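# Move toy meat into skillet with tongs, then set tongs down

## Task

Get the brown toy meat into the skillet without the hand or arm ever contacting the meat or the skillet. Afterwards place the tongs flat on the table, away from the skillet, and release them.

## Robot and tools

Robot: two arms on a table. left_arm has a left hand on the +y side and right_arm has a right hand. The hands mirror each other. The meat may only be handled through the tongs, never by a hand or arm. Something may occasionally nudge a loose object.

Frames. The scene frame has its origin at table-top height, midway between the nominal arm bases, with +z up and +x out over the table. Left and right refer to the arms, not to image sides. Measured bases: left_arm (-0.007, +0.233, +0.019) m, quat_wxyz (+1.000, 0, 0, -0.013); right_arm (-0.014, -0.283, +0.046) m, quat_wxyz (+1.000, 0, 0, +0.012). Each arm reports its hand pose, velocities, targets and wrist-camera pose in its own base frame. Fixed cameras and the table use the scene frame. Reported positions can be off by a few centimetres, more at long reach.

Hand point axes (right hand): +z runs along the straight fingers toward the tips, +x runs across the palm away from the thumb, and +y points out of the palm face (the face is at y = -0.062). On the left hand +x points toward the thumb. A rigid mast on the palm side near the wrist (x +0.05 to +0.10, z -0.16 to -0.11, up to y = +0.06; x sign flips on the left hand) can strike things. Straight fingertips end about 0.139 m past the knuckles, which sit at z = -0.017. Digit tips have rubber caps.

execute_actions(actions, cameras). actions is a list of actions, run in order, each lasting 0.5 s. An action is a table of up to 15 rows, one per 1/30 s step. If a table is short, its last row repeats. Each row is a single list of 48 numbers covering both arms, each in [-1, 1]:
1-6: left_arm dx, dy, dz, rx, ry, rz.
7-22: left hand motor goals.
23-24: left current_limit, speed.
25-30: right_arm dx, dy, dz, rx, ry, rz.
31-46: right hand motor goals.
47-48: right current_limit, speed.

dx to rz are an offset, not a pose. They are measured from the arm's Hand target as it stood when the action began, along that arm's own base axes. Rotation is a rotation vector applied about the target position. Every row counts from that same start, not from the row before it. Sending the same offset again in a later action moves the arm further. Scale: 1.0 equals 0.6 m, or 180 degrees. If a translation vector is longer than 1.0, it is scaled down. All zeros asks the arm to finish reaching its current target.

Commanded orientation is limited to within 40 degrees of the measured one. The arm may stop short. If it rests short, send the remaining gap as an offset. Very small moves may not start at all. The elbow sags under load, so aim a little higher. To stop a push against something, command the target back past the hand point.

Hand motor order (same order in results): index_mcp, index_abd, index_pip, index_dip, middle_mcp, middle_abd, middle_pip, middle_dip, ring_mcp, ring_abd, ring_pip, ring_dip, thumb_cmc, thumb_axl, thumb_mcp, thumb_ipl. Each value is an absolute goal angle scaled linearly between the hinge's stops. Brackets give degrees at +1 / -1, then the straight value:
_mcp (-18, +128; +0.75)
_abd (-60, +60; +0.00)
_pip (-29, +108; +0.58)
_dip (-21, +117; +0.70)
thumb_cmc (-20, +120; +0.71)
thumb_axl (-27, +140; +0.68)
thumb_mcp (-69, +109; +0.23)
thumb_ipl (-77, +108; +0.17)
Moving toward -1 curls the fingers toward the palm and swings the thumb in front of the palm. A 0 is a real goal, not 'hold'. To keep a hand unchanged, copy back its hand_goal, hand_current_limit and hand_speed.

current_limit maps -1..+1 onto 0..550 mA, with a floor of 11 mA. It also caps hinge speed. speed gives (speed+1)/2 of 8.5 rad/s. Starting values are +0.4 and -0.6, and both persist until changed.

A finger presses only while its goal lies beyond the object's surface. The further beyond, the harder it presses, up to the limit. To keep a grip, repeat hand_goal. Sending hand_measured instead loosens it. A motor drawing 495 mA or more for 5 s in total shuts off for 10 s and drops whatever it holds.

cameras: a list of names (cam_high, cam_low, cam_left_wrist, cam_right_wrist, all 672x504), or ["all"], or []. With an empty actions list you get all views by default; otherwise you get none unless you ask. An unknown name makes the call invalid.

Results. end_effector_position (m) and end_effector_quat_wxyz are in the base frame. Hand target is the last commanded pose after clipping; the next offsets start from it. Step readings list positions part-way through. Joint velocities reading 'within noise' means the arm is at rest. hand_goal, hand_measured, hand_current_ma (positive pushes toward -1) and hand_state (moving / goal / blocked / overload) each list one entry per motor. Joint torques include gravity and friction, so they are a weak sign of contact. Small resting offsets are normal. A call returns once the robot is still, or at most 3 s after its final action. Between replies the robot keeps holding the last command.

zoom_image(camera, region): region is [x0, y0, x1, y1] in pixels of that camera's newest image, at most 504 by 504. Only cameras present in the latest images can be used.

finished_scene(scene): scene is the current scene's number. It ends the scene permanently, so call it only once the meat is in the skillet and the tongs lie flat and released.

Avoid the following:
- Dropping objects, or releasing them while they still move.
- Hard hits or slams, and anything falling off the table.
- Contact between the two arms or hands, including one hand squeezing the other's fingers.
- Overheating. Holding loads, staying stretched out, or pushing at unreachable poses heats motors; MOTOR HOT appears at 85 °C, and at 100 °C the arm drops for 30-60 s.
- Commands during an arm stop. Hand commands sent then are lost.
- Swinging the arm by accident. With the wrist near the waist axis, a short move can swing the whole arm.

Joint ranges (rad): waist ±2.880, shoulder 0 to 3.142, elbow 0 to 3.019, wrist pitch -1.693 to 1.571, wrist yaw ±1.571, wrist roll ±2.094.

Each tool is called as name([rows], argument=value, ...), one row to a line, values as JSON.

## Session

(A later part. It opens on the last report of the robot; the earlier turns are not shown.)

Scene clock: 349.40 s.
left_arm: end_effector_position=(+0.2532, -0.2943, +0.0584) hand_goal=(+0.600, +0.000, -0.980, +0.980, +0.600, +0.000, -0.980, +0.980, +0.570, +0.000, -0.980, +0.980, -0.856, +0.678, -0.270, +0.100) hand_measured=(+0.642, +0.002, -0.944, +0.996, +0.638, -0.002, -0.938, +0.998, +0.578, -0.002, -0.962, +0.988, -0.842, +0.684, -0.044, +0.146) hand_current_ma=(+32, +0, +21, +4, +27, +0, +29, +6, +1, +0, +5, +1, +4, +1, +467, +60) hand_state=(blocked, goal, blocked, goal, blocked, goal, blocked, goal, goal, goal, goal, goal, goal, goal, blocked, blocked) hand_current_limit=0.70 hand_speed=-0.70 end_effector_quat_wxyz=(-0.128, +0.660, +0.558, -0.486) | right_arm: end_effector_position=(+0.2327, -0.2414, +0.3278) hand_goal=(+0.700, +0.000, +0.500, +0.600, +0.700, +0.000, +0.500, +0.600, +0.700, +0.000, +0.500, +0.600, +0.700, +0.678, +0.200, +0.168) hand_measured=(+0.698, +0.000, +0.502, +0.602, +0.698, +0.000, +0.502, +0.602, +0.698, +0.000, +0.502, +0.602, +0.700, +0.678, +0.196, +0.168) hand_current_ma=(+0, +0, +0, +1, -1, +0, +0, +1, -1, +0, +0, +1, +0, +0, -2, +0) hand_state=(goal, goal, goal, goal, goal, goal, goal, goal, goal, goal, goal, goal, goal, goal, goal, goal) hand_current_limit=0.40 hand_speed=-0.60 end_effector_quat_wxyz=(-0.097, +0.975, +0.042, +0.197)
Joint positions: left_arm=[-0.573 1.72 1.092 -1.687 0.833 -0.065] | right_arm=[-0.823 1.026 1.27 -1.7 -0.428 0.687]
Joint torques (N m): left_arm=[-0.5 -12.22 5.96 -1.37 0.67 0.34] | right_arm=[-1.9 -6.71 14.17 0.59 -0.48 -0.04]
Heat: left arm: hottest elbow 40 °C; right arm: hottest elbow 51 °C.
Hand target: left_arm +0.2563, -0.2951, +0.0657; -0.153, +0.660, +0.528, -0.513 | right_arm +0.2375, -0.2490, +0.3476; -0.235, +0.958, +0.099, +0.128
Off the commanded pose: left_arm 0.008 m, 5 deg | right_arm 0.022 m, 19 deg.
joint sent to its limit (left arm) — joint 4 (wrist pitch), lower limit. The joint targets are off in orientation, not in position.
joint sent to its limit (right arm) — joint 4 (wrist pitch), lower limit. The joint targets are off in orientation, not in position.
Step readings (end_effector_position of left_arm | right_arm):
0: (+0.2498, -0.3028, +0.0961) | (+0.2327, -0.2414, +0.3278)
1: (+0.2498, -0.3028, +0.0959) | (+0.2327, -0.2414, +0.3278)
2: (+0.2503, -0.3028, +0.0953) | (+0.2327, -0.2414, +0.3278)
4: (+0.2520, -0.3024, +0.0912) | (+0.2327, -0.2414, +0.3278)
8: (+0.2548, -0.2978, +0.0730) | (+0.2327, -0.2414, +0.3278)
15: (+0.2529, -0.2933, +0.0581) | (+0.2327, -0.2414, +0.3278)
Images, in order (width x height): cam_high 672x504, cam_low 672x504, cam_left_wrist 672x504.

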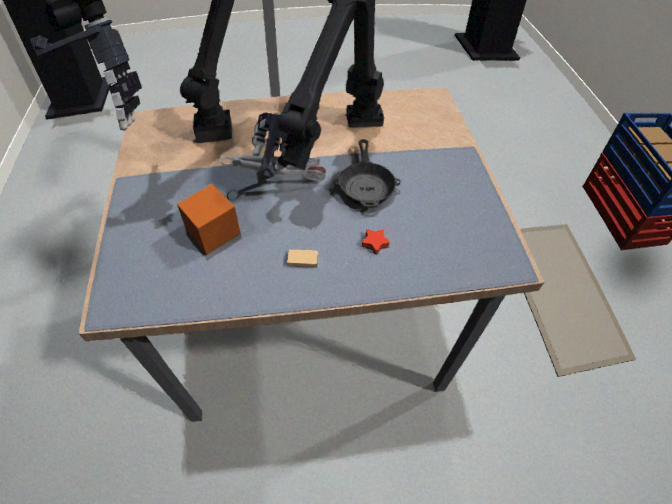

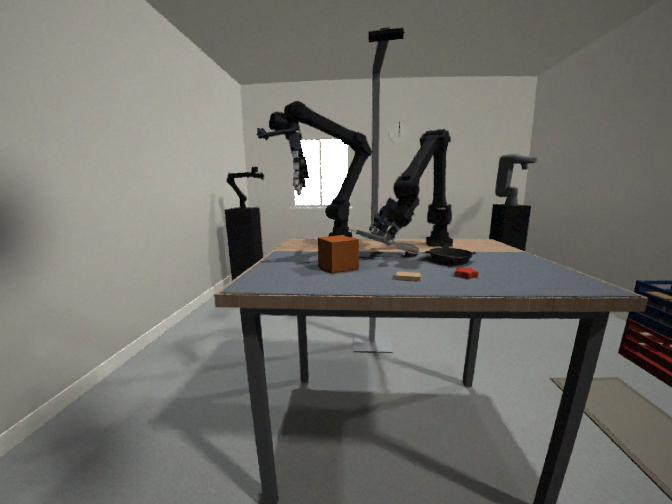

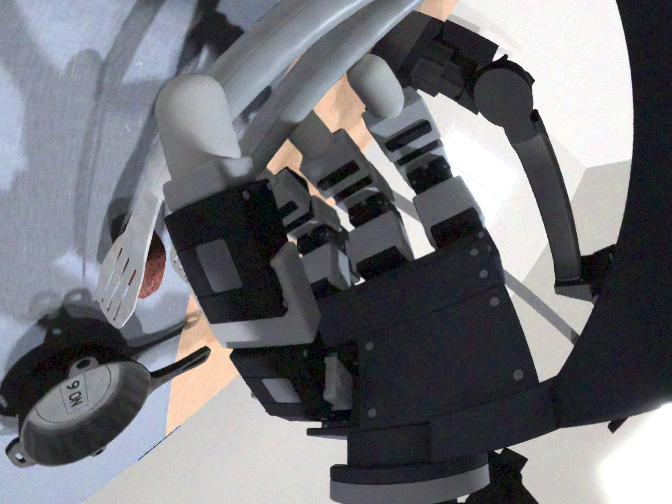

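execute_actions([
  [[0.0,0.0,-0.024,0,0,0,0.6,0,-0.98,0.98,0.6,0,-0.98,0.98,0.57,0,-0.98,0.98,-0.857,0.677,-0.27,0.1,0.7,-0.7,0,0,0,0,0,0,0.7,0,0.5,0.6,0.7,0,0.5,0.6,0.7,0,0.5,0.6,0.7,0.678,0.2,0.168,0.4,-0.6]],
], cameras=["cam_high","cam_low","cam_left_wrist"])

zoom_image(camera="cam_low", region=[350, 180, 450, 280])

zoom_image(camera="cam_high", region=[250, 130, 340, 220])

Scene clock: 355.47 s.
left_arm: end_effector_position=(+0.2516, -0.2948, +0.0467) hand_goal=(+0.600, +0.000, -0.980, +0.980, +0.600, +0.000, -0.980, +0.980, +0.570, +0.000, -0.980, +0.980, -0.856, +0.678, -0.270, +0.100) hand_measured=(+0.642, +0.002, -0.944, +0.996, +0.640, -0.002, -0.934, +0.998, +0.576, -0.002, -0.966, +0.986, -0.848, +0.684, -0.044, +0.146) hand_current_ma=(+32, +0, +21, +4, +29, +0, +33, +6, +1, +0, +3, +1, +1, +1, +468, +60) hand_state=(blocked, goal, blocked, goal, blocked, goal, blocked, goal, goal, goal, goal, goal, goal, goal, blocked, blocked) hand_current_limit=0.70 hand_speed=-0.70 end_effector_quat_wxyz=(-0.135, +0.662, +0.550, -0.491) | right_arm: end_effector_position=(+0.2327, -0.2414, +0.3278) hand_goal=(+0.700, +0.000, +0.500, +0.600, +0.700, +0.000, +0.500, +0.600, +0.700, +0.000, +0.500, +0.600, +0.700, +0.678, +0.200, +0.168) hand_measured=(+0.698, +0.000, +0.502, +0.602, +0.698, +0.000, +0.502, +0.602, +0.698, +0.000, +0.502, +0.602, +0.700, +0.678, +0.196, +0.168) hand_current_ma=(+0, +0, +0, +1, -1, +0, +0, +1, -1, +0, +0, +1, +0, +0, -2, +0) hand_state=(goal, goal, goal, goal, goal, goal, goal, goal, goal, goal, goal, goal, goal, goal, goal, goal) hand_current_limit=0.40 hand_speed=-0.60 end_effector_quat_wxyz=(-0.097, +0.975, +0.042, +0.197)
Joint positions: left_arm=[-0.573 1.755 1.092 -1.687 0.828 -0.032] | right_arm=[-0.823 1.026 1.27 -1.7 -0.428 0.687]
Joint torques (N m): left_arm=[-0.15 -11.58 5.91 -1.46 0.63 0.36] | right_arm=[-1.26 -6.01 14.26 0.57 -0.49 -0.06]
Heat: left arm: hottest elbow 39 °C; right arm: hottest elbow 51 °C.
Hand target: left_arm +0.2564, -0.2951, +0.0514; -0.153, +0.660, +0.528, -0.512 | right_arm +0.2375, -0.2490, +0.3476; -0.235, +0.958, +0.099, +0.128
Off the commanded pose: left_arm 0.007 m, 4 deg | right_arm 0.022 m, 19 deg.
joint sent to its limit (left arm) — joint 4 (wrist pitch), lower limit. The joint targets are off in orientation, not in position.
joint sent to its limit (right arm) — joint 4 (wrist pitch), lower limit. The joint targets are off in orientation, not in position.
Step readings (end_effector_position of left_arm | right_arm):
0: (+0.2532, -0.2943, +0.0584) | (+0.2327, -0.2414, +0.3278)
1: (+0.2532, -0.2944, +0.0585) | (+0.2327, -0.2414, +0.3278)
2: (+0.2533, -0.2945, +0.0585) | (+0.2327, -0.2414, +0.3278)
4: (+0.2532, -0.2949, +0.0574) | (+0.2327, -0.2414, +0.3278)
8: (+0.2523, -0.2948, +0.0513) | (+0.2327, -0.2414, +0.3278)
15: (+0.2516, -0.2946, +0.0466) | (+0.2327, -0.2414, +0.3278)
Images, in order (width x height): cam_high 672x504, cam_low 672x504, cam_left_wrist 672x504.

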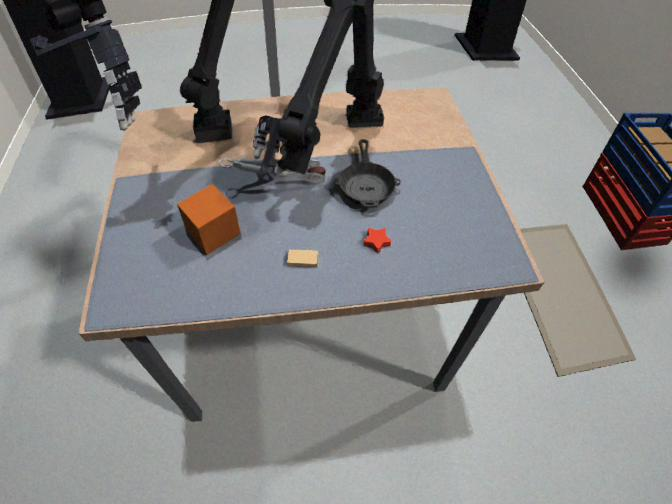

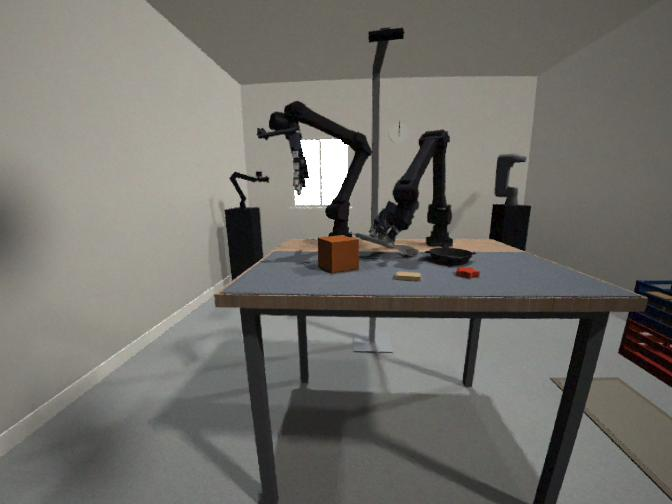

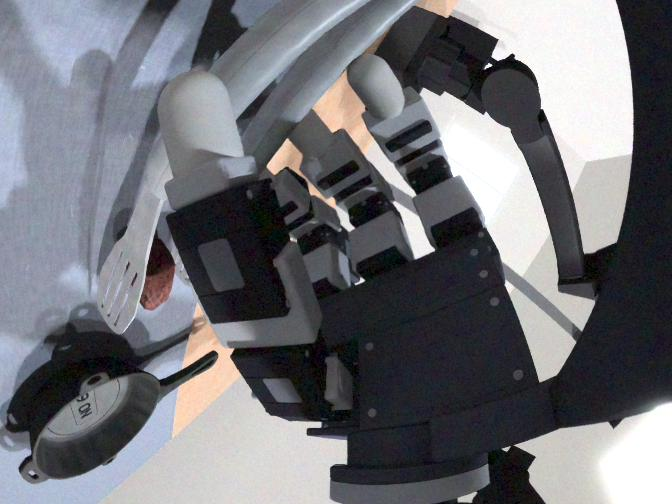

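Scaled by 5.040.

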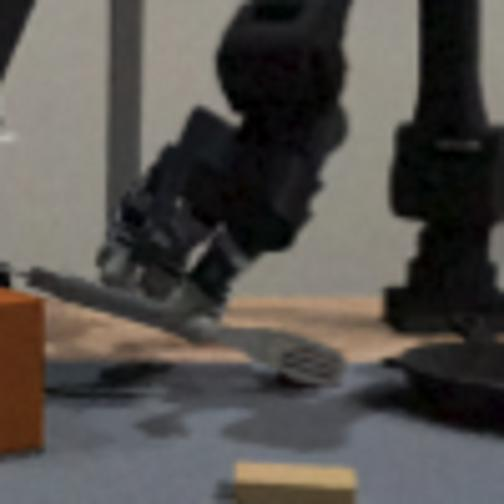

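Scaled by 5.600.

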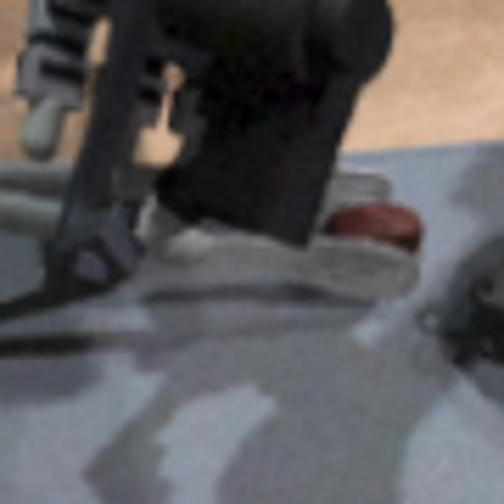

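execute_actions([
  [[0.0,0.0,0,0,0,0,0.52,0,-0.98,0.98,0.52,0,-0.98,0.98,0.5,0,-0.98,0.98,-0.857,0.677,-0.27,0.1,0.7,-0.7,0,0,0,0,0,0,0.7,0,0.5,0.6,0.7,0,0.5,0.6,0.7,0,0.5,0.6,0.7,0.678,0.2,0.168,0.4,-0.6]],
  [[0.0,0.0,0,0,0,0,0.46,0,-0.98,0.98,0.46,0,-0.98,0.98,0.44,0,-0.98,0.98,-0.857,0.677,-0.27,0.1,0.7,-0.7,0,0,0,0,0,0,0.7,0,0.5,0.6,0.7,0,0.5,0.6,0.7,0,0.5,0.6,0.7,0.678,0.2,0.168,0.4,-0.6]],
], cameras=["cam_high","cam_low","cam_left_wrist"])

zoom_image(camera="cam_low", region=[350, 180, 450, 280])

zoom_image(camera="cam_high", region=[250, 130, 340, 220])

Scene clock: 360.50 s.
left_arm: end_effector_position=(+0.2517, -0.2949, +0.0467) hand_goal=(+0.460, +0.000, -0.980, +0.980, +0.460, +0.000, -0.980, +0.980, +0.440, +0.000, -0.980, +0.980, -0.856, +0.678, -0.270, +0.100) hand_measured=(+0.548, +0.002, -0.944, +0.996, +0.572, -0.002, -0.930, +0.998, +0.440, -0.002, -0.972, +0.984, -0.856, +0.682, -0.044, +0.148) hand_current_ma=(+137, +0, +21, +4, +216, +0, +41, +6, +0, +0, +1, +0, +0, +0, +467, +64) hand_state=(blocked, goal, blocked, goal, blocked, goal, blocked, goal, goal, goal, goal, goal, goal, goal, blocked, blocked) hand_current_limit=0.70 hand_speed=-0.70 end_effector_quat_wxyz=(-0.135, +0.662, +0.550, -0.491) | right_arm: end_effector_position=(+0.2327, -0.2414, +0.3278) hand_goal=(+0.700, +0.000, +0.500, +0.600, +0.700, +0.000, +0.500, +0.600, +0.700, +0.000, +0.500, +0.600, +0.700, +0.678, +0.200, +0.168) hand_measured=(+0.698, +0.000, +0.502, +0.602, +0.698, +0.000, +0.502, +0.602, +0.698, +0.000, +0.502, +0.602, +0.700, +0.678, +0.196, +0.168) hand_current_ma=(+0, +0, +0, +1, -1, +0, +0, +1, -1, +0, +0, +1, +0, +0, -2, +0) hand_state=(goal, goal, goal, goal, goal, goal, goal, goal, goal, goal, goal, goal, goal, goal, goal, goal) hand_current_limit=0.40 hand_speed=-0.60 end_effector_quat_wxyz=(-0.097, +0.975, +0.042, +0.197)
Joint positions: left_arm=[-0.573 1.755 1.092 -1.687 0.828 -0.031] | right_arm=[-0.823 1.026 1.27 -1.7 -0.428 0.687]
Joint torques (N m): left_arm=[-0.21 -11.69 5.94 -1.43 0.63 0.36] | right_arm=[-1.96 -5.95 14.16 0.76 -0.52 -0.08]
Heat: left arm: hottest elbow 39 °C; right arm: hottest elbow 51 °C.
Hand target: left_arm +0.2564, -0.2951, +0.0514; -0.153, +0.660, +0.528, -0.512 | right_arm +0.2375, -0.2490, +0.3476; -0.235, +0.958, +0.099, +0.128
Off the commanded pose: left_arm 0.007 m, 4 deg | right_arm 0.022 m, 19 deg.
joint sent to its limit (left arm) — joint 4 (wrist pitch), lower limit. The joint targets are off in orientation, not in position.
joint sent to its limit (right arm) — joint 4 (wrist pitch), lower limit. The joint targets are off in orientation, not in position.
Step readings (end_effector_position of left_arm | right_arm):
0: (+0.2517, -0.2948, +0.0467) | (+0.2327, -0.2414, +0.3278)
1: (+0.2517, -0.2948, +0.0467) | (+0.2327, -0.2414, +0.3278)
2: (+0.2517, -0.2948, +0.0467) | (+0.2327, -0.2414, +0.3278)
4: (+0.2517, -0.2948, +0.0467) | (+0.2327, -0.2414, +0.3278)
8: (+0.2517, -0.2949, +0.0467) | (+0.2327, -0.2414, +0.3278)
15: (+0.2517, -0.2949, +0.0467) | (+0.2327, -0.2414, +0.3278)
16: (+0.2517, -0.2949, +0.0467) | (+0.2327, -0.2414, +0.3278)
17: (+0.2517, -0.2949, +0.0467) | (+0.2327, -0.2414, +0.3278)
19: (+0.2517, -0.2949, +0.0467) | (+0.2327, -0.2414, +0.3278)
23: (+0.2517, -0.2949, +0.0467) | (+0.2327, -0.2414, +0.3278)
30: (+0.2517, -0.2949, +0.0467) | (+0.2327, -0.2414, +0.3278)
Images, in order (width x height): cam_high 672x504, cam_low 672x504, cam_left_wrist 672x504.

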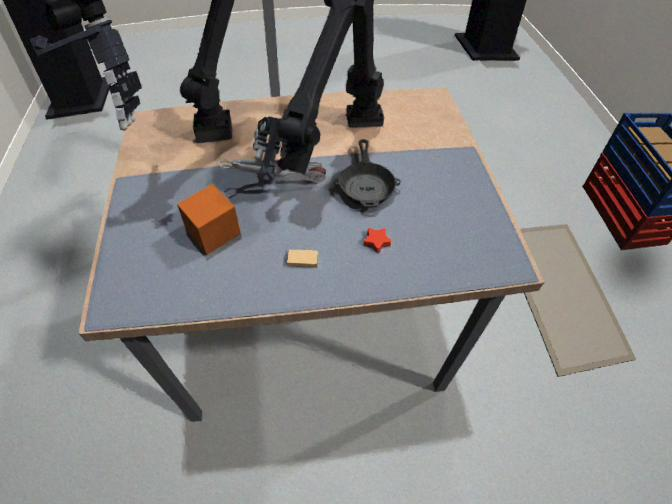

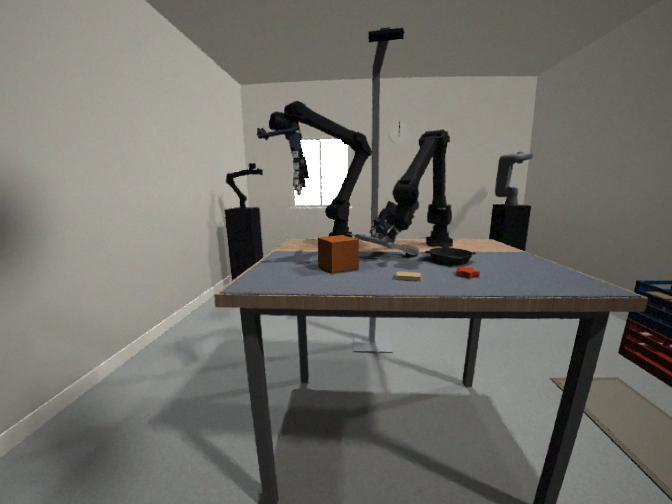

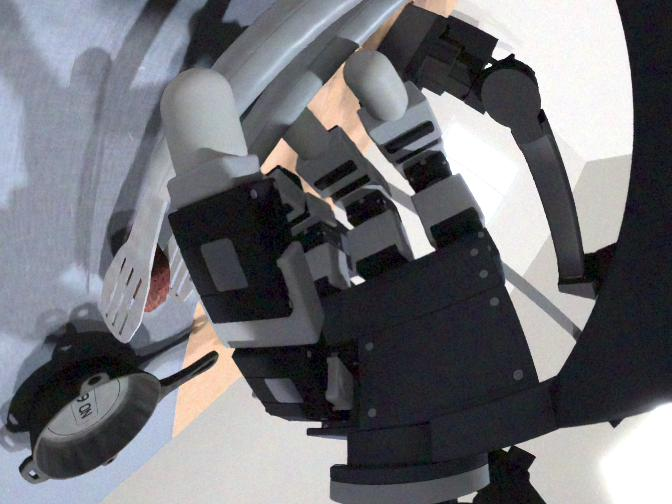

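Scaled by 5.040.

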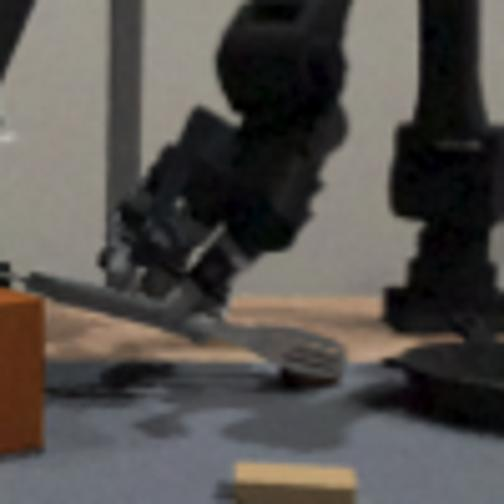

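Scaled by 5.600.

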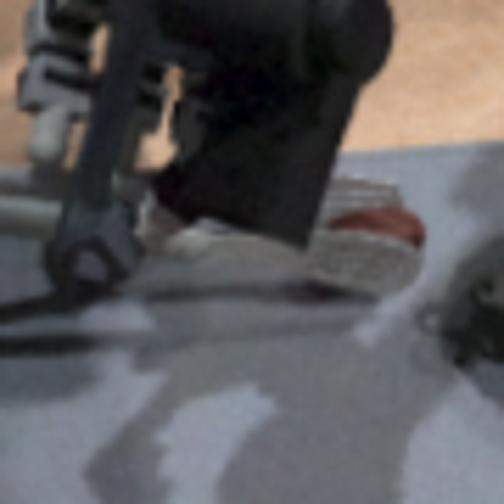

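execute_actions([
  [[0.0,0.0,0,0,0,0,0.42,0,-0.98,0.98,0.42,0,-0.98,0.98,0.47,0,-0.98,0.98,-0.857,0.677,-0.27,0.1,0.7,-0.7,0,0,0,0,0,0,0.7,0,0.5,0.6,0.7,0,0.5,0.6,0.7,0,0.5,0.6,0.7,0.678,0.2,0.168,0.4,-0.6]],
  [[0.0,0.0,0,0,0,0,0.38,0,-0.98,0.98,0.38,0,-0.98,0.98,0.47,0,-0.98,0.98,-0.857,0.677,-0.27,0.1,0.7,-0.7,0,0,0,0,0,0,0.7,0,0.5,0.6,0.7,0,0.5,0.6,0.7,0,0.5,0.6,0.7,0.678,0.2,0.168,0.4,-0.6]],
], cameras=["cam_high","cam_low","cam_left_wrist"])

zoom_image(camera="cam_high", region=[250, 130, 340, 220])

zoom_image(camera="cam_left_wrist", region=[60, 0, 460, 360])

Scene clock: 368.03 s.
left_arm: end_effector_position=(+0.2517, -0.2949, +0.0467) hand_goal=(+0.380, +0.000, -0.980, +0.980, +0.380, +0.000, -0.980, +0.980, +0.470, +0.000, -0.980, +0.980, -0.856, +0.678, -0.270, +0.100) hand_measured=(+0.470, +0.002, -0.944, +0.996, +0.518, +0.000, -0.926, +0.998, +0.462, -0.002, -0.972, +0.982, -0.862, +0.680, -0.044, +0.152) hand_current_ma=(+142, +0, +21, +4, +321, +0, +48, +6, -1, +0, +1, +0, -1, +0, +468, +75) hand_state=(blocked, goal, blocked, goal, blocked, goal, blocked, goal, goal, goal, goal, goal, goal, goal, blocked, blocked) hand_current_limit=0.70 hand_speed=-0.70 end_effector_quat_wxyz=(-0.135, +0.662, +0.550, -0.491) | right_arm: end_effector_position=(+0.2327, -0.2414, +0.3278) hand_goal=(+0.700, +0.000, +0.500, +0.600, +0.700, +0.000, +0.500, +0.600, +0.700, +0.000, +0.500, +0.600, +0.700, +0.678, +0.200, +0.168) hand_measured=(+0.698, +0.000, +0.502, +0.602, +0.698, +0.000, +0.502, +0.602, +0.698, +0.000, +0.502, +0.602, +0.700, +0.678, +0.196, +0.168) hand_current_ma=(+0, +0, +0, +1, -1, +0, +0, +1, -1, +0, +0, +1, +0, +0, -2, +0) hand_state=(goal, goal, goal, goal, goal, goal, goal, goal, goal, goal, goal, goal, goal, goal, goal, goal) hand_current_limit=0.40 hand_speed=-0.60 end_effector_quat_wxyz=(-0.097, +0.975, +0.042, +0.197)
Joint positions: left_arm=[-0.573 1.755 1.092 -1.687 0.828 -0.031] | right_arm=[-0.823 1.026 1.27 -1.7 -0.428 0.687]
Joint torques (N m): left_arm=[-0.15 -11.69 5.94 -1.4 0.63 0.36] | right_arm=[-1.44 -5.71 14.2 0.66 -0.5 -0.05]
Heat: left arm: hottest elbow 39 °C; right arm: hottest elbow 51 °C.
Hand target: left_arm +0.2564, -0.2951, +0.0514; -0.153, +0.660, +0.528, -0.513 | right_arm +0.2375, -0.2490, +0.3476; -0.235, +0.958, +0.099, +0.128
Off the commanded pose: left_arm 0.007 m, 4 deg | right_arm 0.022 m, 19 deg.
joint sent to its limit (left arm) — joint 4 (wrist pitch), lower limit. The joint targets are off in orientation, not in position.
joint sent to its limit (right arm) — joint 4 (wrist pitch), lower limit. The joint targets are off in orientation, not in position.
Step readings (end_effector_position of left_arm | right_arm):
0: (+0.2517, -0.2949, +0.0467) | (+0.2327, -0.2414, +0.3278)
1: (+0.2517, -0.2949, +0.0467) | (+0.2327, -0.2414, +0.3278)
2: (+0.2517, -0.2949, +0.0467) | (+0.2327, -0.2414, +0.3278)
4: (+0.2517, -0.2949, +0.0467) | (+0.2327, -0.2414, +0.3278)
8: (+0.2517, -0.2949, +0.0467) | (+0.2327, -0.2414, +0.3278)
15: (+0.2517, -0.2949, +0.0467) | (+0.2327, -0.2414, +0.3278)
16: (+0.2517, -0.2949, +0.0467) | (+0.2327, -0.2414, +0.3278)
17: (+0.2517, -0.2949, +0.0467) | (+0.2327, -0.2414, +0.3278)
19: (+0.2517, -0.2949, +0.0467) | (+0.2327, -0.2414, +0.3278)
23: (+0.2517, -0.2949, +0.0467) | (+0.2327, -0.2414, +0.3278)
30: (+0.2517, -0.2949, +0.0467) | (+0.2327, -0.2414, +0.3278)
Images, in order (width x height): cam_high 672x504, cam_low 672x504, cam_left_wrist 672x504.

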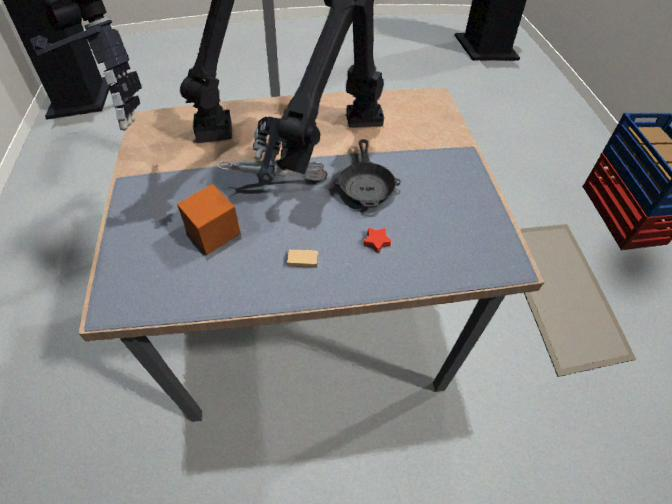

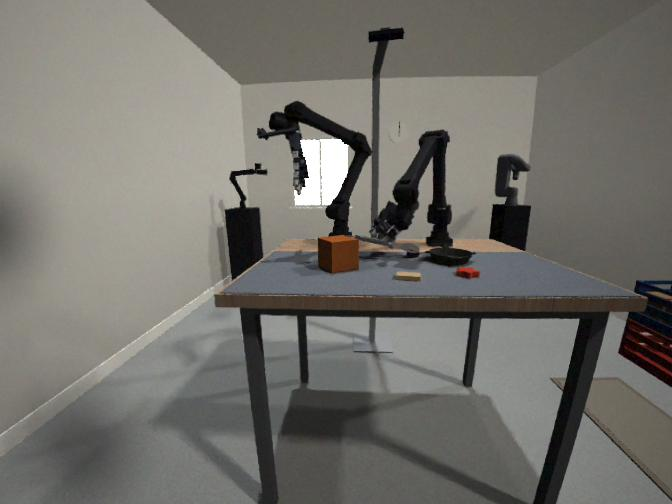

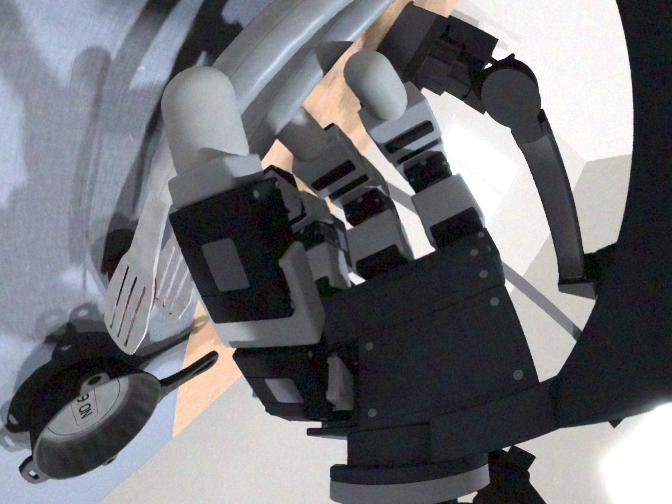

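Scaled by 5.600.

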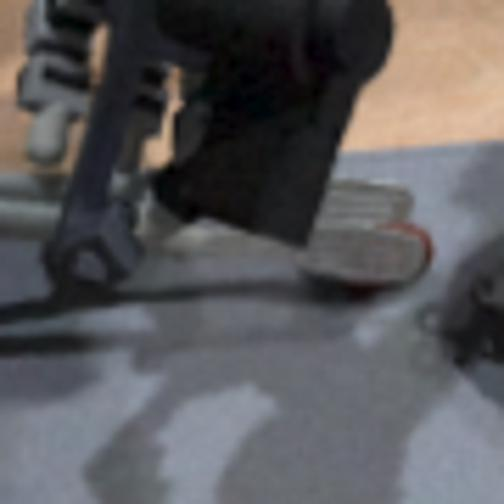

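Scaled by 1.260 from the camera's 672x504 image, which has a finer 960x720 frame.

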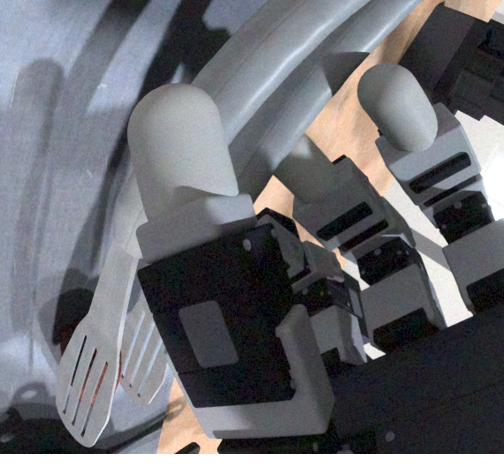

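zoom_image(camera="cam_low", region=[390, 230, 440, 270])

Scaled by 10.080.

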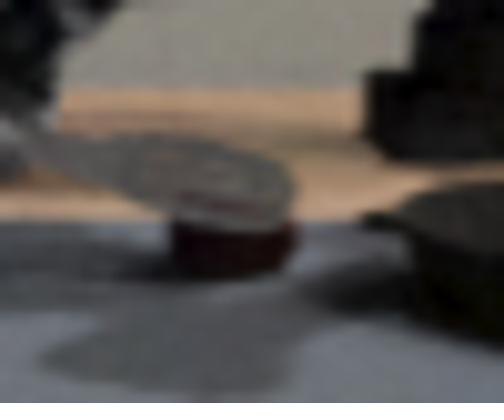

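execute_actions([
  [[0.0,0.0,0,0,0,0,0.5,0,-0.98,0.98,0.5,0,-0.98,0.98,0.52,0,-0.98,0.98,-0.857,0.677,-0.27,0.1,0.7,-0.7,0,0,0,0,0,0,0.7,0,0.5,0.6,0.7,0,0.5,0.6,0.7,0,0.5,0.6,0.7,0.678,0.2,0.168,0.4,-0.6]],
], cameras=["cam_high","cam_low","cam_left_wrist"])

zoom_image(camera="cam_low", region=[370, 220, 440, 270])

zoom_image(camera="cam_high", region=[250, 130, 340, 220])

Scene clock: 381.13 s.
left_arm: end_effector_position=(+0.2517, -0.2949, +0.0467) hand_goal=(+0.500, +0.000, -0.980, +0.980, +0.500, +0.000, -0.980, +0.980, +0.520, +0.000, -0.980, +0.980, -0.856, +0.678, -0.270, +0.100) hand_measured=(+0.534, +0.002, -0.944, +0.996, +0.562, +0.000, -0.924, +0.998, +0.512, -0.002, -0.972, +0.982, -0.862, +0.680, -0.044, +0.152) hand_current_ma=(+22, +0, +21, +4, +69, +0, +49, +6, -2, +0, +1, +0, -1, +0, +468, +75) hand_state=(blocked, goal, blocked, goal, blocked, goal, blocked, goal, goal, goal, goal, goal, goal, goal, blocked, blocked) hand_current_limit=0.70 hand_speed=-0.70 end_effector_quat_wxyz=(-0.135, +0.662, +0.550, -0.491) | right_arm: end_effector_position=(+0.2327, -0.2414, +0.3278) hand_goal=(+0.700, +0.000, +0.500, +0.600, +0.700, +0.000, +0.500, +0.600, +0.700, +0.000, +0.500, +0.600, +0.700, +0.678, +0.200, +0.168) hand_measured=(+0.698, +0.000, +0.502, +0.602, +0.698, +0.000, +0.502, +0.602, +0.698, +0.000, +0.502, +0.602, +0.700, +0.678, +0.196, +0.168) hand_current_ma=(+0, +0, +0, +1, -1, +0, +0, +1, -1, +0, +0, +1, +0, +0, -2, +0) hand_state=(goal, goal, goal, goal, goal, goal, goal, goal, goal, goal, goal, goal, goal, goal, goal, goal) hand_current_limit=0.40 hand_speed=-0.60 end_effector_quat_wxyz=(-0.097, +0.975, +0.042, +0.197)
Joint positions: left_arm=[-0.573 1.755 1.092 -1.687 0.828 -0.031] | right_arm=[-0.823 1.026 1.27 -1.7 -0.428 0.687]
Joint torques (N m): left_arm=[-0.15 -11.69 5.93 -1.43 0.63 0.35] | right_arm=[-1.32 -6.53 14.17 0.59 -0.49 -0.06]
Heat: left arm: hottest elbow 39 °C; right arm: hottest elbow 51 °C.
Hand target: left_arm +0.2564, -0.2951, +0.0514; -0.153, +0.660, +0.528, -0.512 | right_arm +0.2375, -0.2490, +0.3476; -0.235, +0.958, +0.099, +0.128
Off the commanded pose: left_arm 0.007 m, 4 deg | right_arm 0.022 m, 19 deg.
joint sent to its limit (left arm) — joint 4 (wrist pitch), lower limit. The joint targets are off in orientation, not in position.
joint sent to its limit (right arm) — joint 4 (wrist pitch), lower limit. The joint targets are off in orientation, not in position.
Step readings (end_effector_position of left_arm | right_arm):
0: (+0.2517, -0.2949, +0.0467) | (+0.2327, -0.2414, +0.3278)
1: (+0.2517, -0.2949, +0.0467) | (+0.2327, -0.2414, +0.3278)
2: (+0.2517, -0.2949, +0.0467) | (+0.2327, -0.2414, +0.3278)
4: (+0.2517, -0.2949, +0.0467) | (+0.2327, -0.2414, +0.3278)
8: (+0.2517, -0.2949, +0.0467) | (+0.2327, -0.2414, +0.3278)
15: (+0.2517, -0.2949, +0.0467) | (+0.2327, -0.2414, +0.3278)
Images, in order (width x height): cam_high 672x504, cam_low 672x504, cam_left_wrist 672x504.

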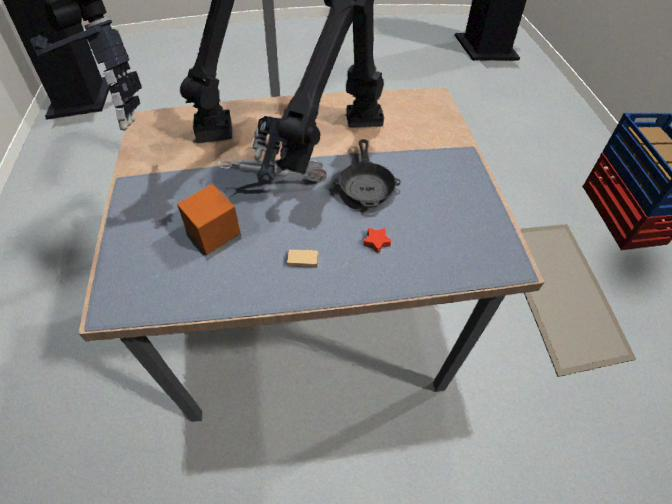

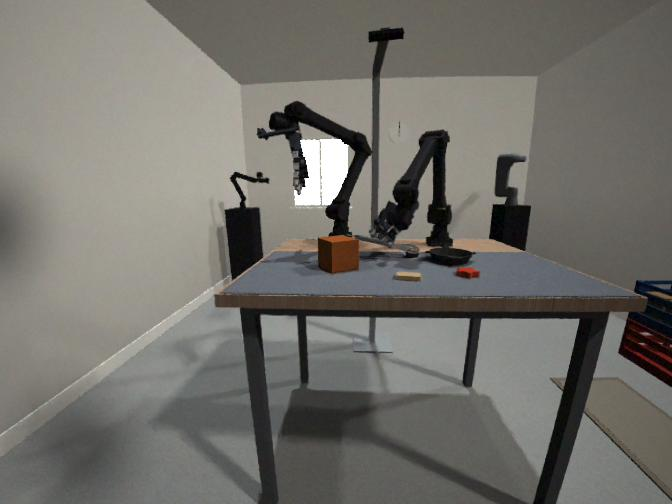

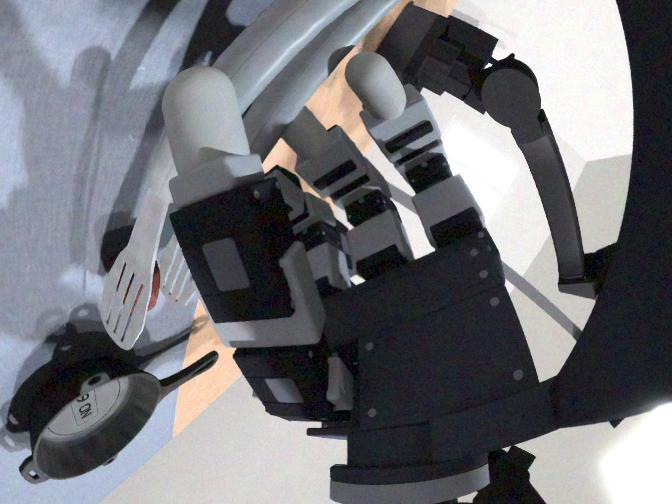

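Scaled by 7.200.

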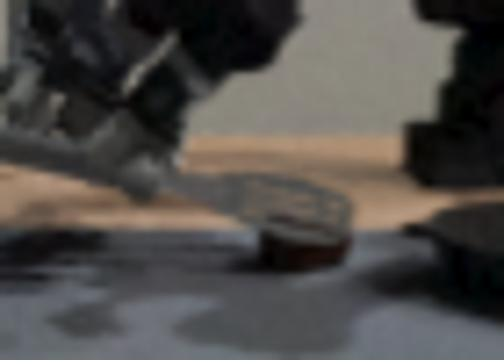

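Scaled by 5.600.

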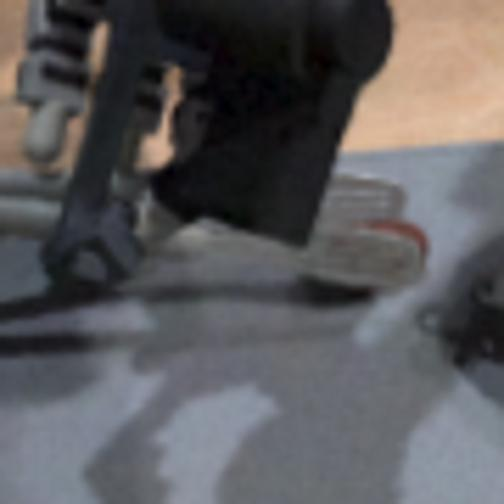

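execute_actions([
  [[0.0,0.0,0,0,0,0,0.56,0,-0.98,0.98,0.56,0,-0.98,0.98,0.54,0,-0.98,0.98,-0.857,0.677,-0.27,0.1,0.7,-0.7,0,0,0,0,0,0,0.7,0,0.5,0.6,0.7,0,0.5,0.6,0.7,0,0.5,0.6,0.7,0.678,0.2,0.168,0.4,-0.6]],
  [[0.0,0.0,-0.022,0,0,0,0.56,0,-0.98,0.98,0.56,0,-0.98,0.98,0.54,0,-0.98,0.98,-0.857,0.677,-0.27,0.1,0.7,-0.7,0,0,0,0,0,0,0.7,0,0.5,0.6,0.7,0,0.5,0.6,0.7,0,0.5,0.6,0.7,0.678,0.2,0.168,0.4,-0.6]],
], cameras=["cam_high","cam_low","cam_left_wrist"])

zoom_image(camera="cam_low", region=[370, 220, 440, 270])

zoom_image(camera="cam_high", region=[250, 130, 340, 220])

Scene clock: 388.03 s.
left_arm: end_effector_position=(+0.2495, -0.2939, +0.0324) hand_goal=(+0.560, +0.000, -0.980, +0.980, +0.560, +0.000, -0.980, +0.980, +0.540, +0.000, -0.980, +0.980, -0.856, +0.678, -0.270, +0.100) hand_measured=(+0.598, +0.002, -0.944, +0.996, +0.610, +0.000, -0.924, +0.998, +0.530, -0.002, -0.974, +0.982, -0.864, +0.678, -0.044, +0.152) hand_current_ma=(+26, +0, +22, +4, +47, +0, +49, +6, -2, +0, +1, +0, -1, +0, +467, +75) hand_state=(blocked, goal, blocked, goal, blocked, goal, blocked, goal, goal, goal, goal, goal, goal, goal, blocked, blocked) hand_current_limit=0.70 hand_speed=-0.70 end_effector_quat_wxyz=(-0.147, +0.659, +0.545, -0.497) | right_arm: end_effector_position=(+0.2327, -0.2414, +0.3278) hand_goal=(+0.700, +0.000, +0.500, +0.600, +0.700, +0.000, +0.500, +0.600, +0.700, +0.000, +0.500, +0.600, +0.700, +0.678, +0.200, +0.168) hand_measured=(+0.698, +0.000, +0.502, +0.602, +0.698, +0.000, +0.502, +0.602, +0.698, +0.000, +0.502, +0.602, +0.700, +0.678, +0.196, +0.168) hand_current_ma=(+0, +0, +0, +1, -1, +0, +0, +1, -1, +0, +0, +1, +0, +0, -2, +0) hand_state=(goal, goal, goal, goal, goal, goal, goal, goal, goal, goal, goal, goal, goal, goal, goal, goal) hand_current_limit=0.40 hand_speed=-0.60 end_effector_quat_wxyz=(-0.097, +0.975, +0.042, +0.197)
Joint positions: left_arm=[-0.572 1.797 1.092 -1.687 0.824 -0.005] | right_arm=[-0.823 1.026 1.27 -1.7 -0.428 0.687]
Joint torques (N m): left_arm=[0.03 -11.81 6 -1.51 0.6 0.36] | right_arm=[-1.26 -5.71 14.24 0.59 -0.5 -0.07]
Heat: left arm: hottest elbow 38 °C; right arm: hottest elbow 51 °C.
Hand target: left_arm +0.2564, -0.2951, +0.0381; -0.153, +0.660, +0.528, -0.513 | right_arm +0.2375, -0.2490, +0.3476; -0.235, +0.958, +0.099, +0.128
Off the commanded pose: left_arm 0.009 m, 3 deg | right_arm 0.022 m, 19 deg.
joint sent to its limit (left arm) — joint 4 (wrist pitch), lower limit. The joint targets are off in orientation, not in position.
joint sent to its limit (right arm) — joint 4 (wrist pitch), lower limit. The joint targets are off in orientation, not in position.
Step readings (end_effector_position of left_arm | right_arm):
0: (+0.2517, -0.2949, +0.0467) | (+0.2327, -0.2414, +0.3278)
1: (+0.2517, -0.2949, +0.0467) | (+0.2327, -0.2414, +0.3278)
2: (+0.2517, -0.2949, +0.0467) | (+0.2327, -0.2414, +0.3278)
4: (+0.2517, -0.2949, +0.0467) | (+0.2327, -0.2414, +0.3278)
8: (+0.2517, -0.2949, +0.0467) | (+0.2327, -0.2414, +0.3278)
15: (+0.2517, -0.2949, +0.0467) | (+0.2327, -0.2414, +0.3278)
16: (+0.2517, -0.2949, +0.0467) | (+0.2327, -0.2414, +0.3278)
17: (+0.2518, -0.2949, +0.0463) | (+0.2327, -0.2414, +0.3278)
19: (+0.2517, -0.2949, +0.0446) | (+0.2327, -0.2414, +0.3278)
23: (+0.2503, -0.2942, +0.0366) | (+0.2327, -0.2414, +0.3278)
30: (+0.2494, -0.2938, +0.0324) | (+0.2327, -0.2414, +0.3278)
Images, in order (width x height): cam_high 672x504, cam_low 672x504, cam_left_wrist 672x504.

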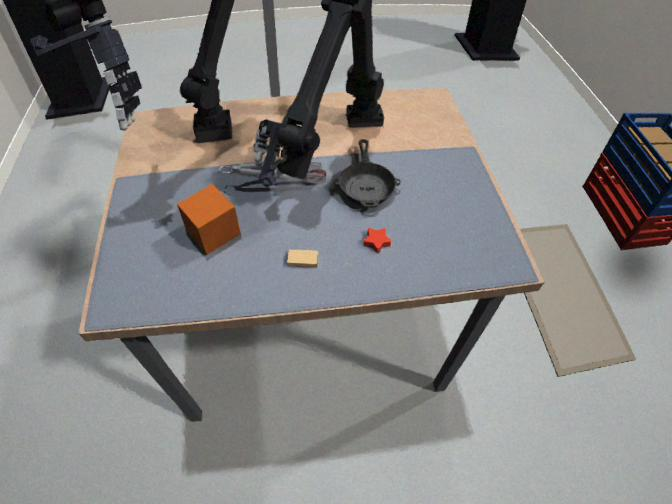

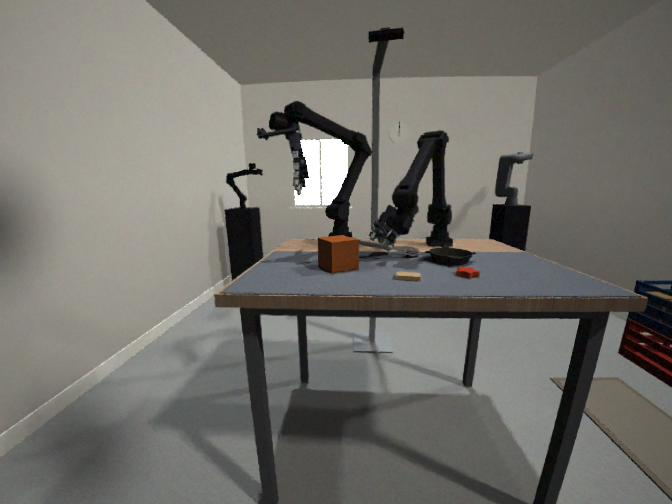

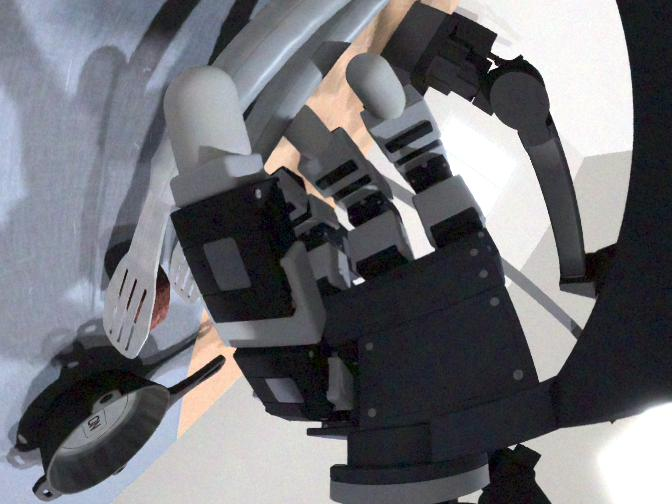

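Scaled by 7.200.

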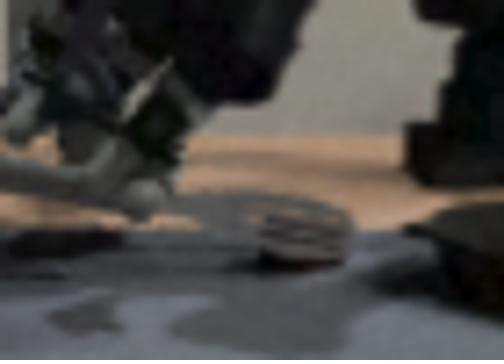

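Scaled by 5.600.

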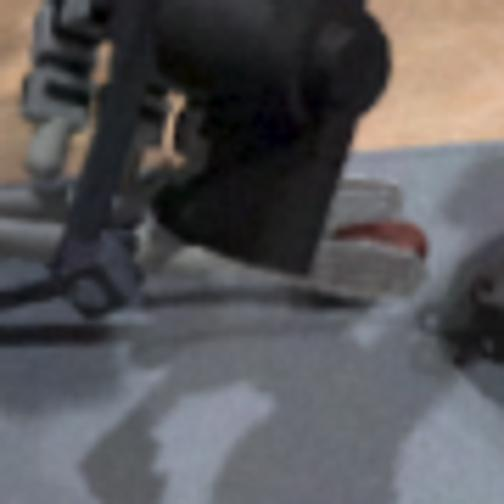

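execute_actions([
  [[0.0,0.0,0,0,0,0,0.47,0,-0.98,0.98,0.47,0,-0.98,0.98,0.5,0,-0.98,0.98,-0.857,0.677,-0.27,0.1,0.7,-0.7,0,0,0,0,0,0,0.7,0,0.5,0.6,0.7,0,0.5,0.6,0.7,0,0.5,0.6,0.7,0.678,0.2,0.168,0.4,-0.6]],
  [[0.0,0.0,0,0,0,0,0.41,0,-0.98,0.98,0.41,0,-0.98,0.98,0.48,0,-0.98,0.98,-0.857,0.677,-0.27,0.1,0.7,-0.7,0,0,0,0,0,0,0.7,0,0.5,0.6,0.7,0,0.5,0.6,0.7,0,0.5,0.6,0.7,0.678,0.2,0.168,0.4,-0.6]],
], cameras=["cam_high","cam_low","cam_left_wrist"])

zoom_image(camera="cam_low", region=[370, 220, 440, 270])

zoom_image(camera="cam_high", region=[250, 130, 340, 220])

Scene clock: 394.20 s.
left_arm: end_effector_position=(+0.2496, -0.2941, +0.0325) hand_goal=(+0.410, +0.000, -0.980, +0.980, +0.410, +0.000, -0.980, +0.980, +0.480, +0.000, -0.980, +0.980, -0.856, +0.678, -0.270, +0.100) hand_measured=(+0.496, +0.002, -0.944, +0.996, +0.538, +0.000, -0.924, +0.998, +0.480, -0.002, -0.974, +0.982, -0.866, +0.678, -0.044, +0.152) hand_current_ma=(+127, +0, +22, +4, +282, +0, +49, +6, +0, +0, +1, +0, -2, +0, +467, +75) hand_state=(blocked, goal, blocked, goal, blocked, goal, blocked, goal, goal, goal, goal, goal, goal, goal, blocked, blocked) hand_current_limit=0.70 hand_speed=-0.70 end_effector_quat_wxyz=(-0.146, +0.660, +0.544, -0.497) | right_arm: end_effector_position=(+0.2327, -0.2414, +0.3278) hand_goal=(+0.700, +0.000, +0.500, +0.600, +0.700, +0.000, +0.500, +0.600, +0.700, +0.000, +0.500, +0.600, +0.700, +0.678, +0.200, +0.168) hand_measured=(+0.698, +0.000, +0.502, +0.602, +0.698, +0.000, +0.502, +0.602, +0.698, +0.000, +0.502, +0.602, +0.700, +0.678, +0.196, +0.168) hand_current_ma=(+0, +0, +0, +1, -1, +0, +0, +1, -1, +0, +0, +1, +0, +0, -2, +0) hand_state=(goal, goal, goal, goal, goal, goal, goal, goal, goal, goal, goal, goal, goal, goal, goal, goal) hand_current_limit=0.40 hand_speed=-0.60 end_effector_quat_wxyz=(-0.097, +0.975, +0.042, +0.197)
Joint positions: left_arm=[-0.571 1.797 1.092 -1.687 0.824 -0.002] | right_arm=[-0.823 1.026 1.27 -1.7 -0.428 0.687]
Joint torques (N m): left_arm=[-0.03 -11.99 5.98 -1.48 0.6 0.36] | right_arm=[-1.08 -5.71 14.23 0.62 -0.53 -0.08]
Heat: left arm: hottest elbow 38 °C; right arm: hottest elbow 51 °C.
Hand target: left_arm +0.2564, -0.2951, +0.0381; -0.153, +0.660, +0.528, -0.513 | right_arm +0.2375, -0.2490, +0.3476; -0.235, +0.958, +0.099, +0.128
Off the commanded pose: left_arm 0.009 m, 3 deg | right_arm 0.022 m, 19 deg.
joint sent to its limit (left arm) — joint 4 (wrist pitch), lower limit. The joint targets are off in orientation, not in position.
joint sent to its limit (right arm) — joint 4 (wrist pitch), lower limit. The joint targets are off in orientation, not in position.
Step readings (end_effector_position of left_arm | right_arm):
0: (+0.2495, -0.2939, +0.0324) | (+0.2327, -0.2414, +0.3278)
1: (+0.2495, -0.2939, +0.0324) | (+0.2327, -0.2414, +0.3278)
2: (+0.2495, -0.2939, +0.0324) | (+0.2327, -0.2414, +0.3278)
4: (+0.2495, -0.2940, +0.0325) | (+0.2327, -0.2414, +0.3278)
8: (+0.2495, -0.2941, +0.0325) | (+0.2327, -0.2414, +0.3278)
15: (+0.2495, -0.2941, +0.0325) | (+0.2327, -0.2414, +0.3278)
16: (+0.2495, -0.2941, +0.0325) | (+0.2327, -0.2414, +0.3278)
17: (+0.2495, -0.2941, +0.0325) | (+0.2327, -0.2414, +0.3278)
19: (+0.2495, -0.2941, +0.0325) | (+0.2327, -0.2414, +0.3278)
23: (+0.2496, -0.2941, +0.0325) | (+0.2327, -0.2414, +0.3278)
30: (+0.2496, -0.2941, +0.0325) | (+0.2327, -0.2414, +0.3278)
Images, in order (width x height): cam_high 672x504, cam_low 672x504, cam_left_wrist 672x504.

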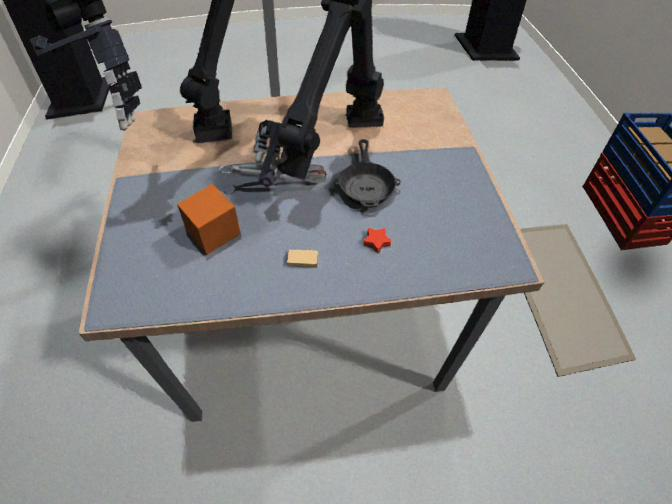

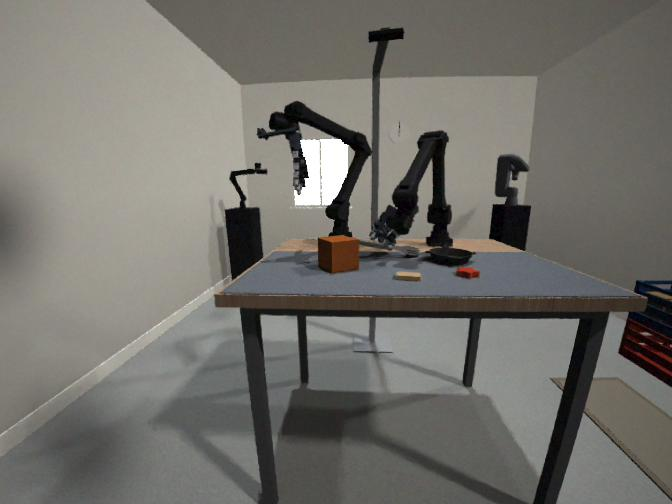

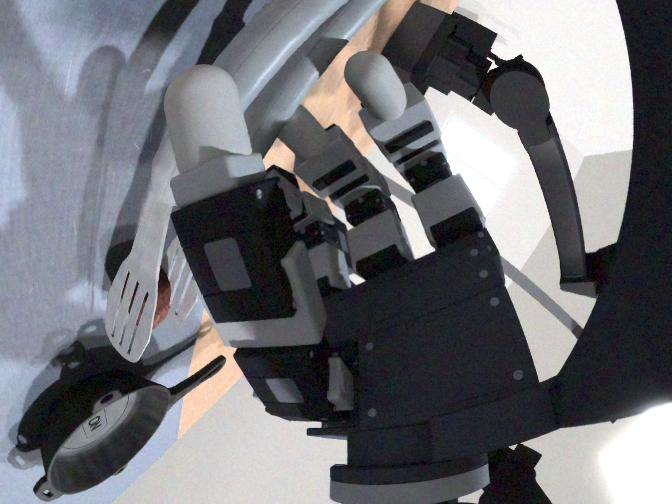

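Scaled by 7.200.

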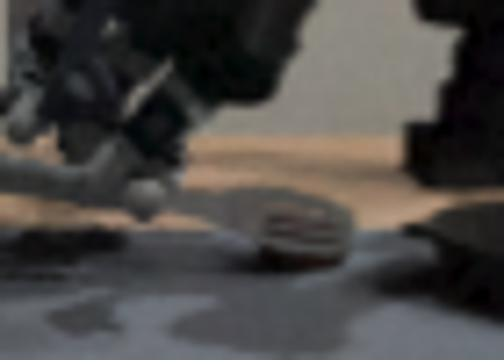

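Scaled by 5.600.

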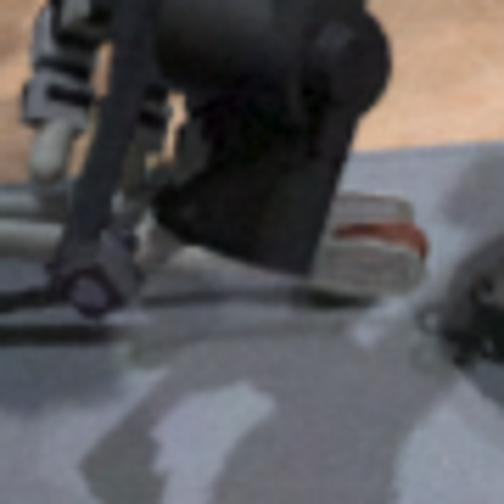

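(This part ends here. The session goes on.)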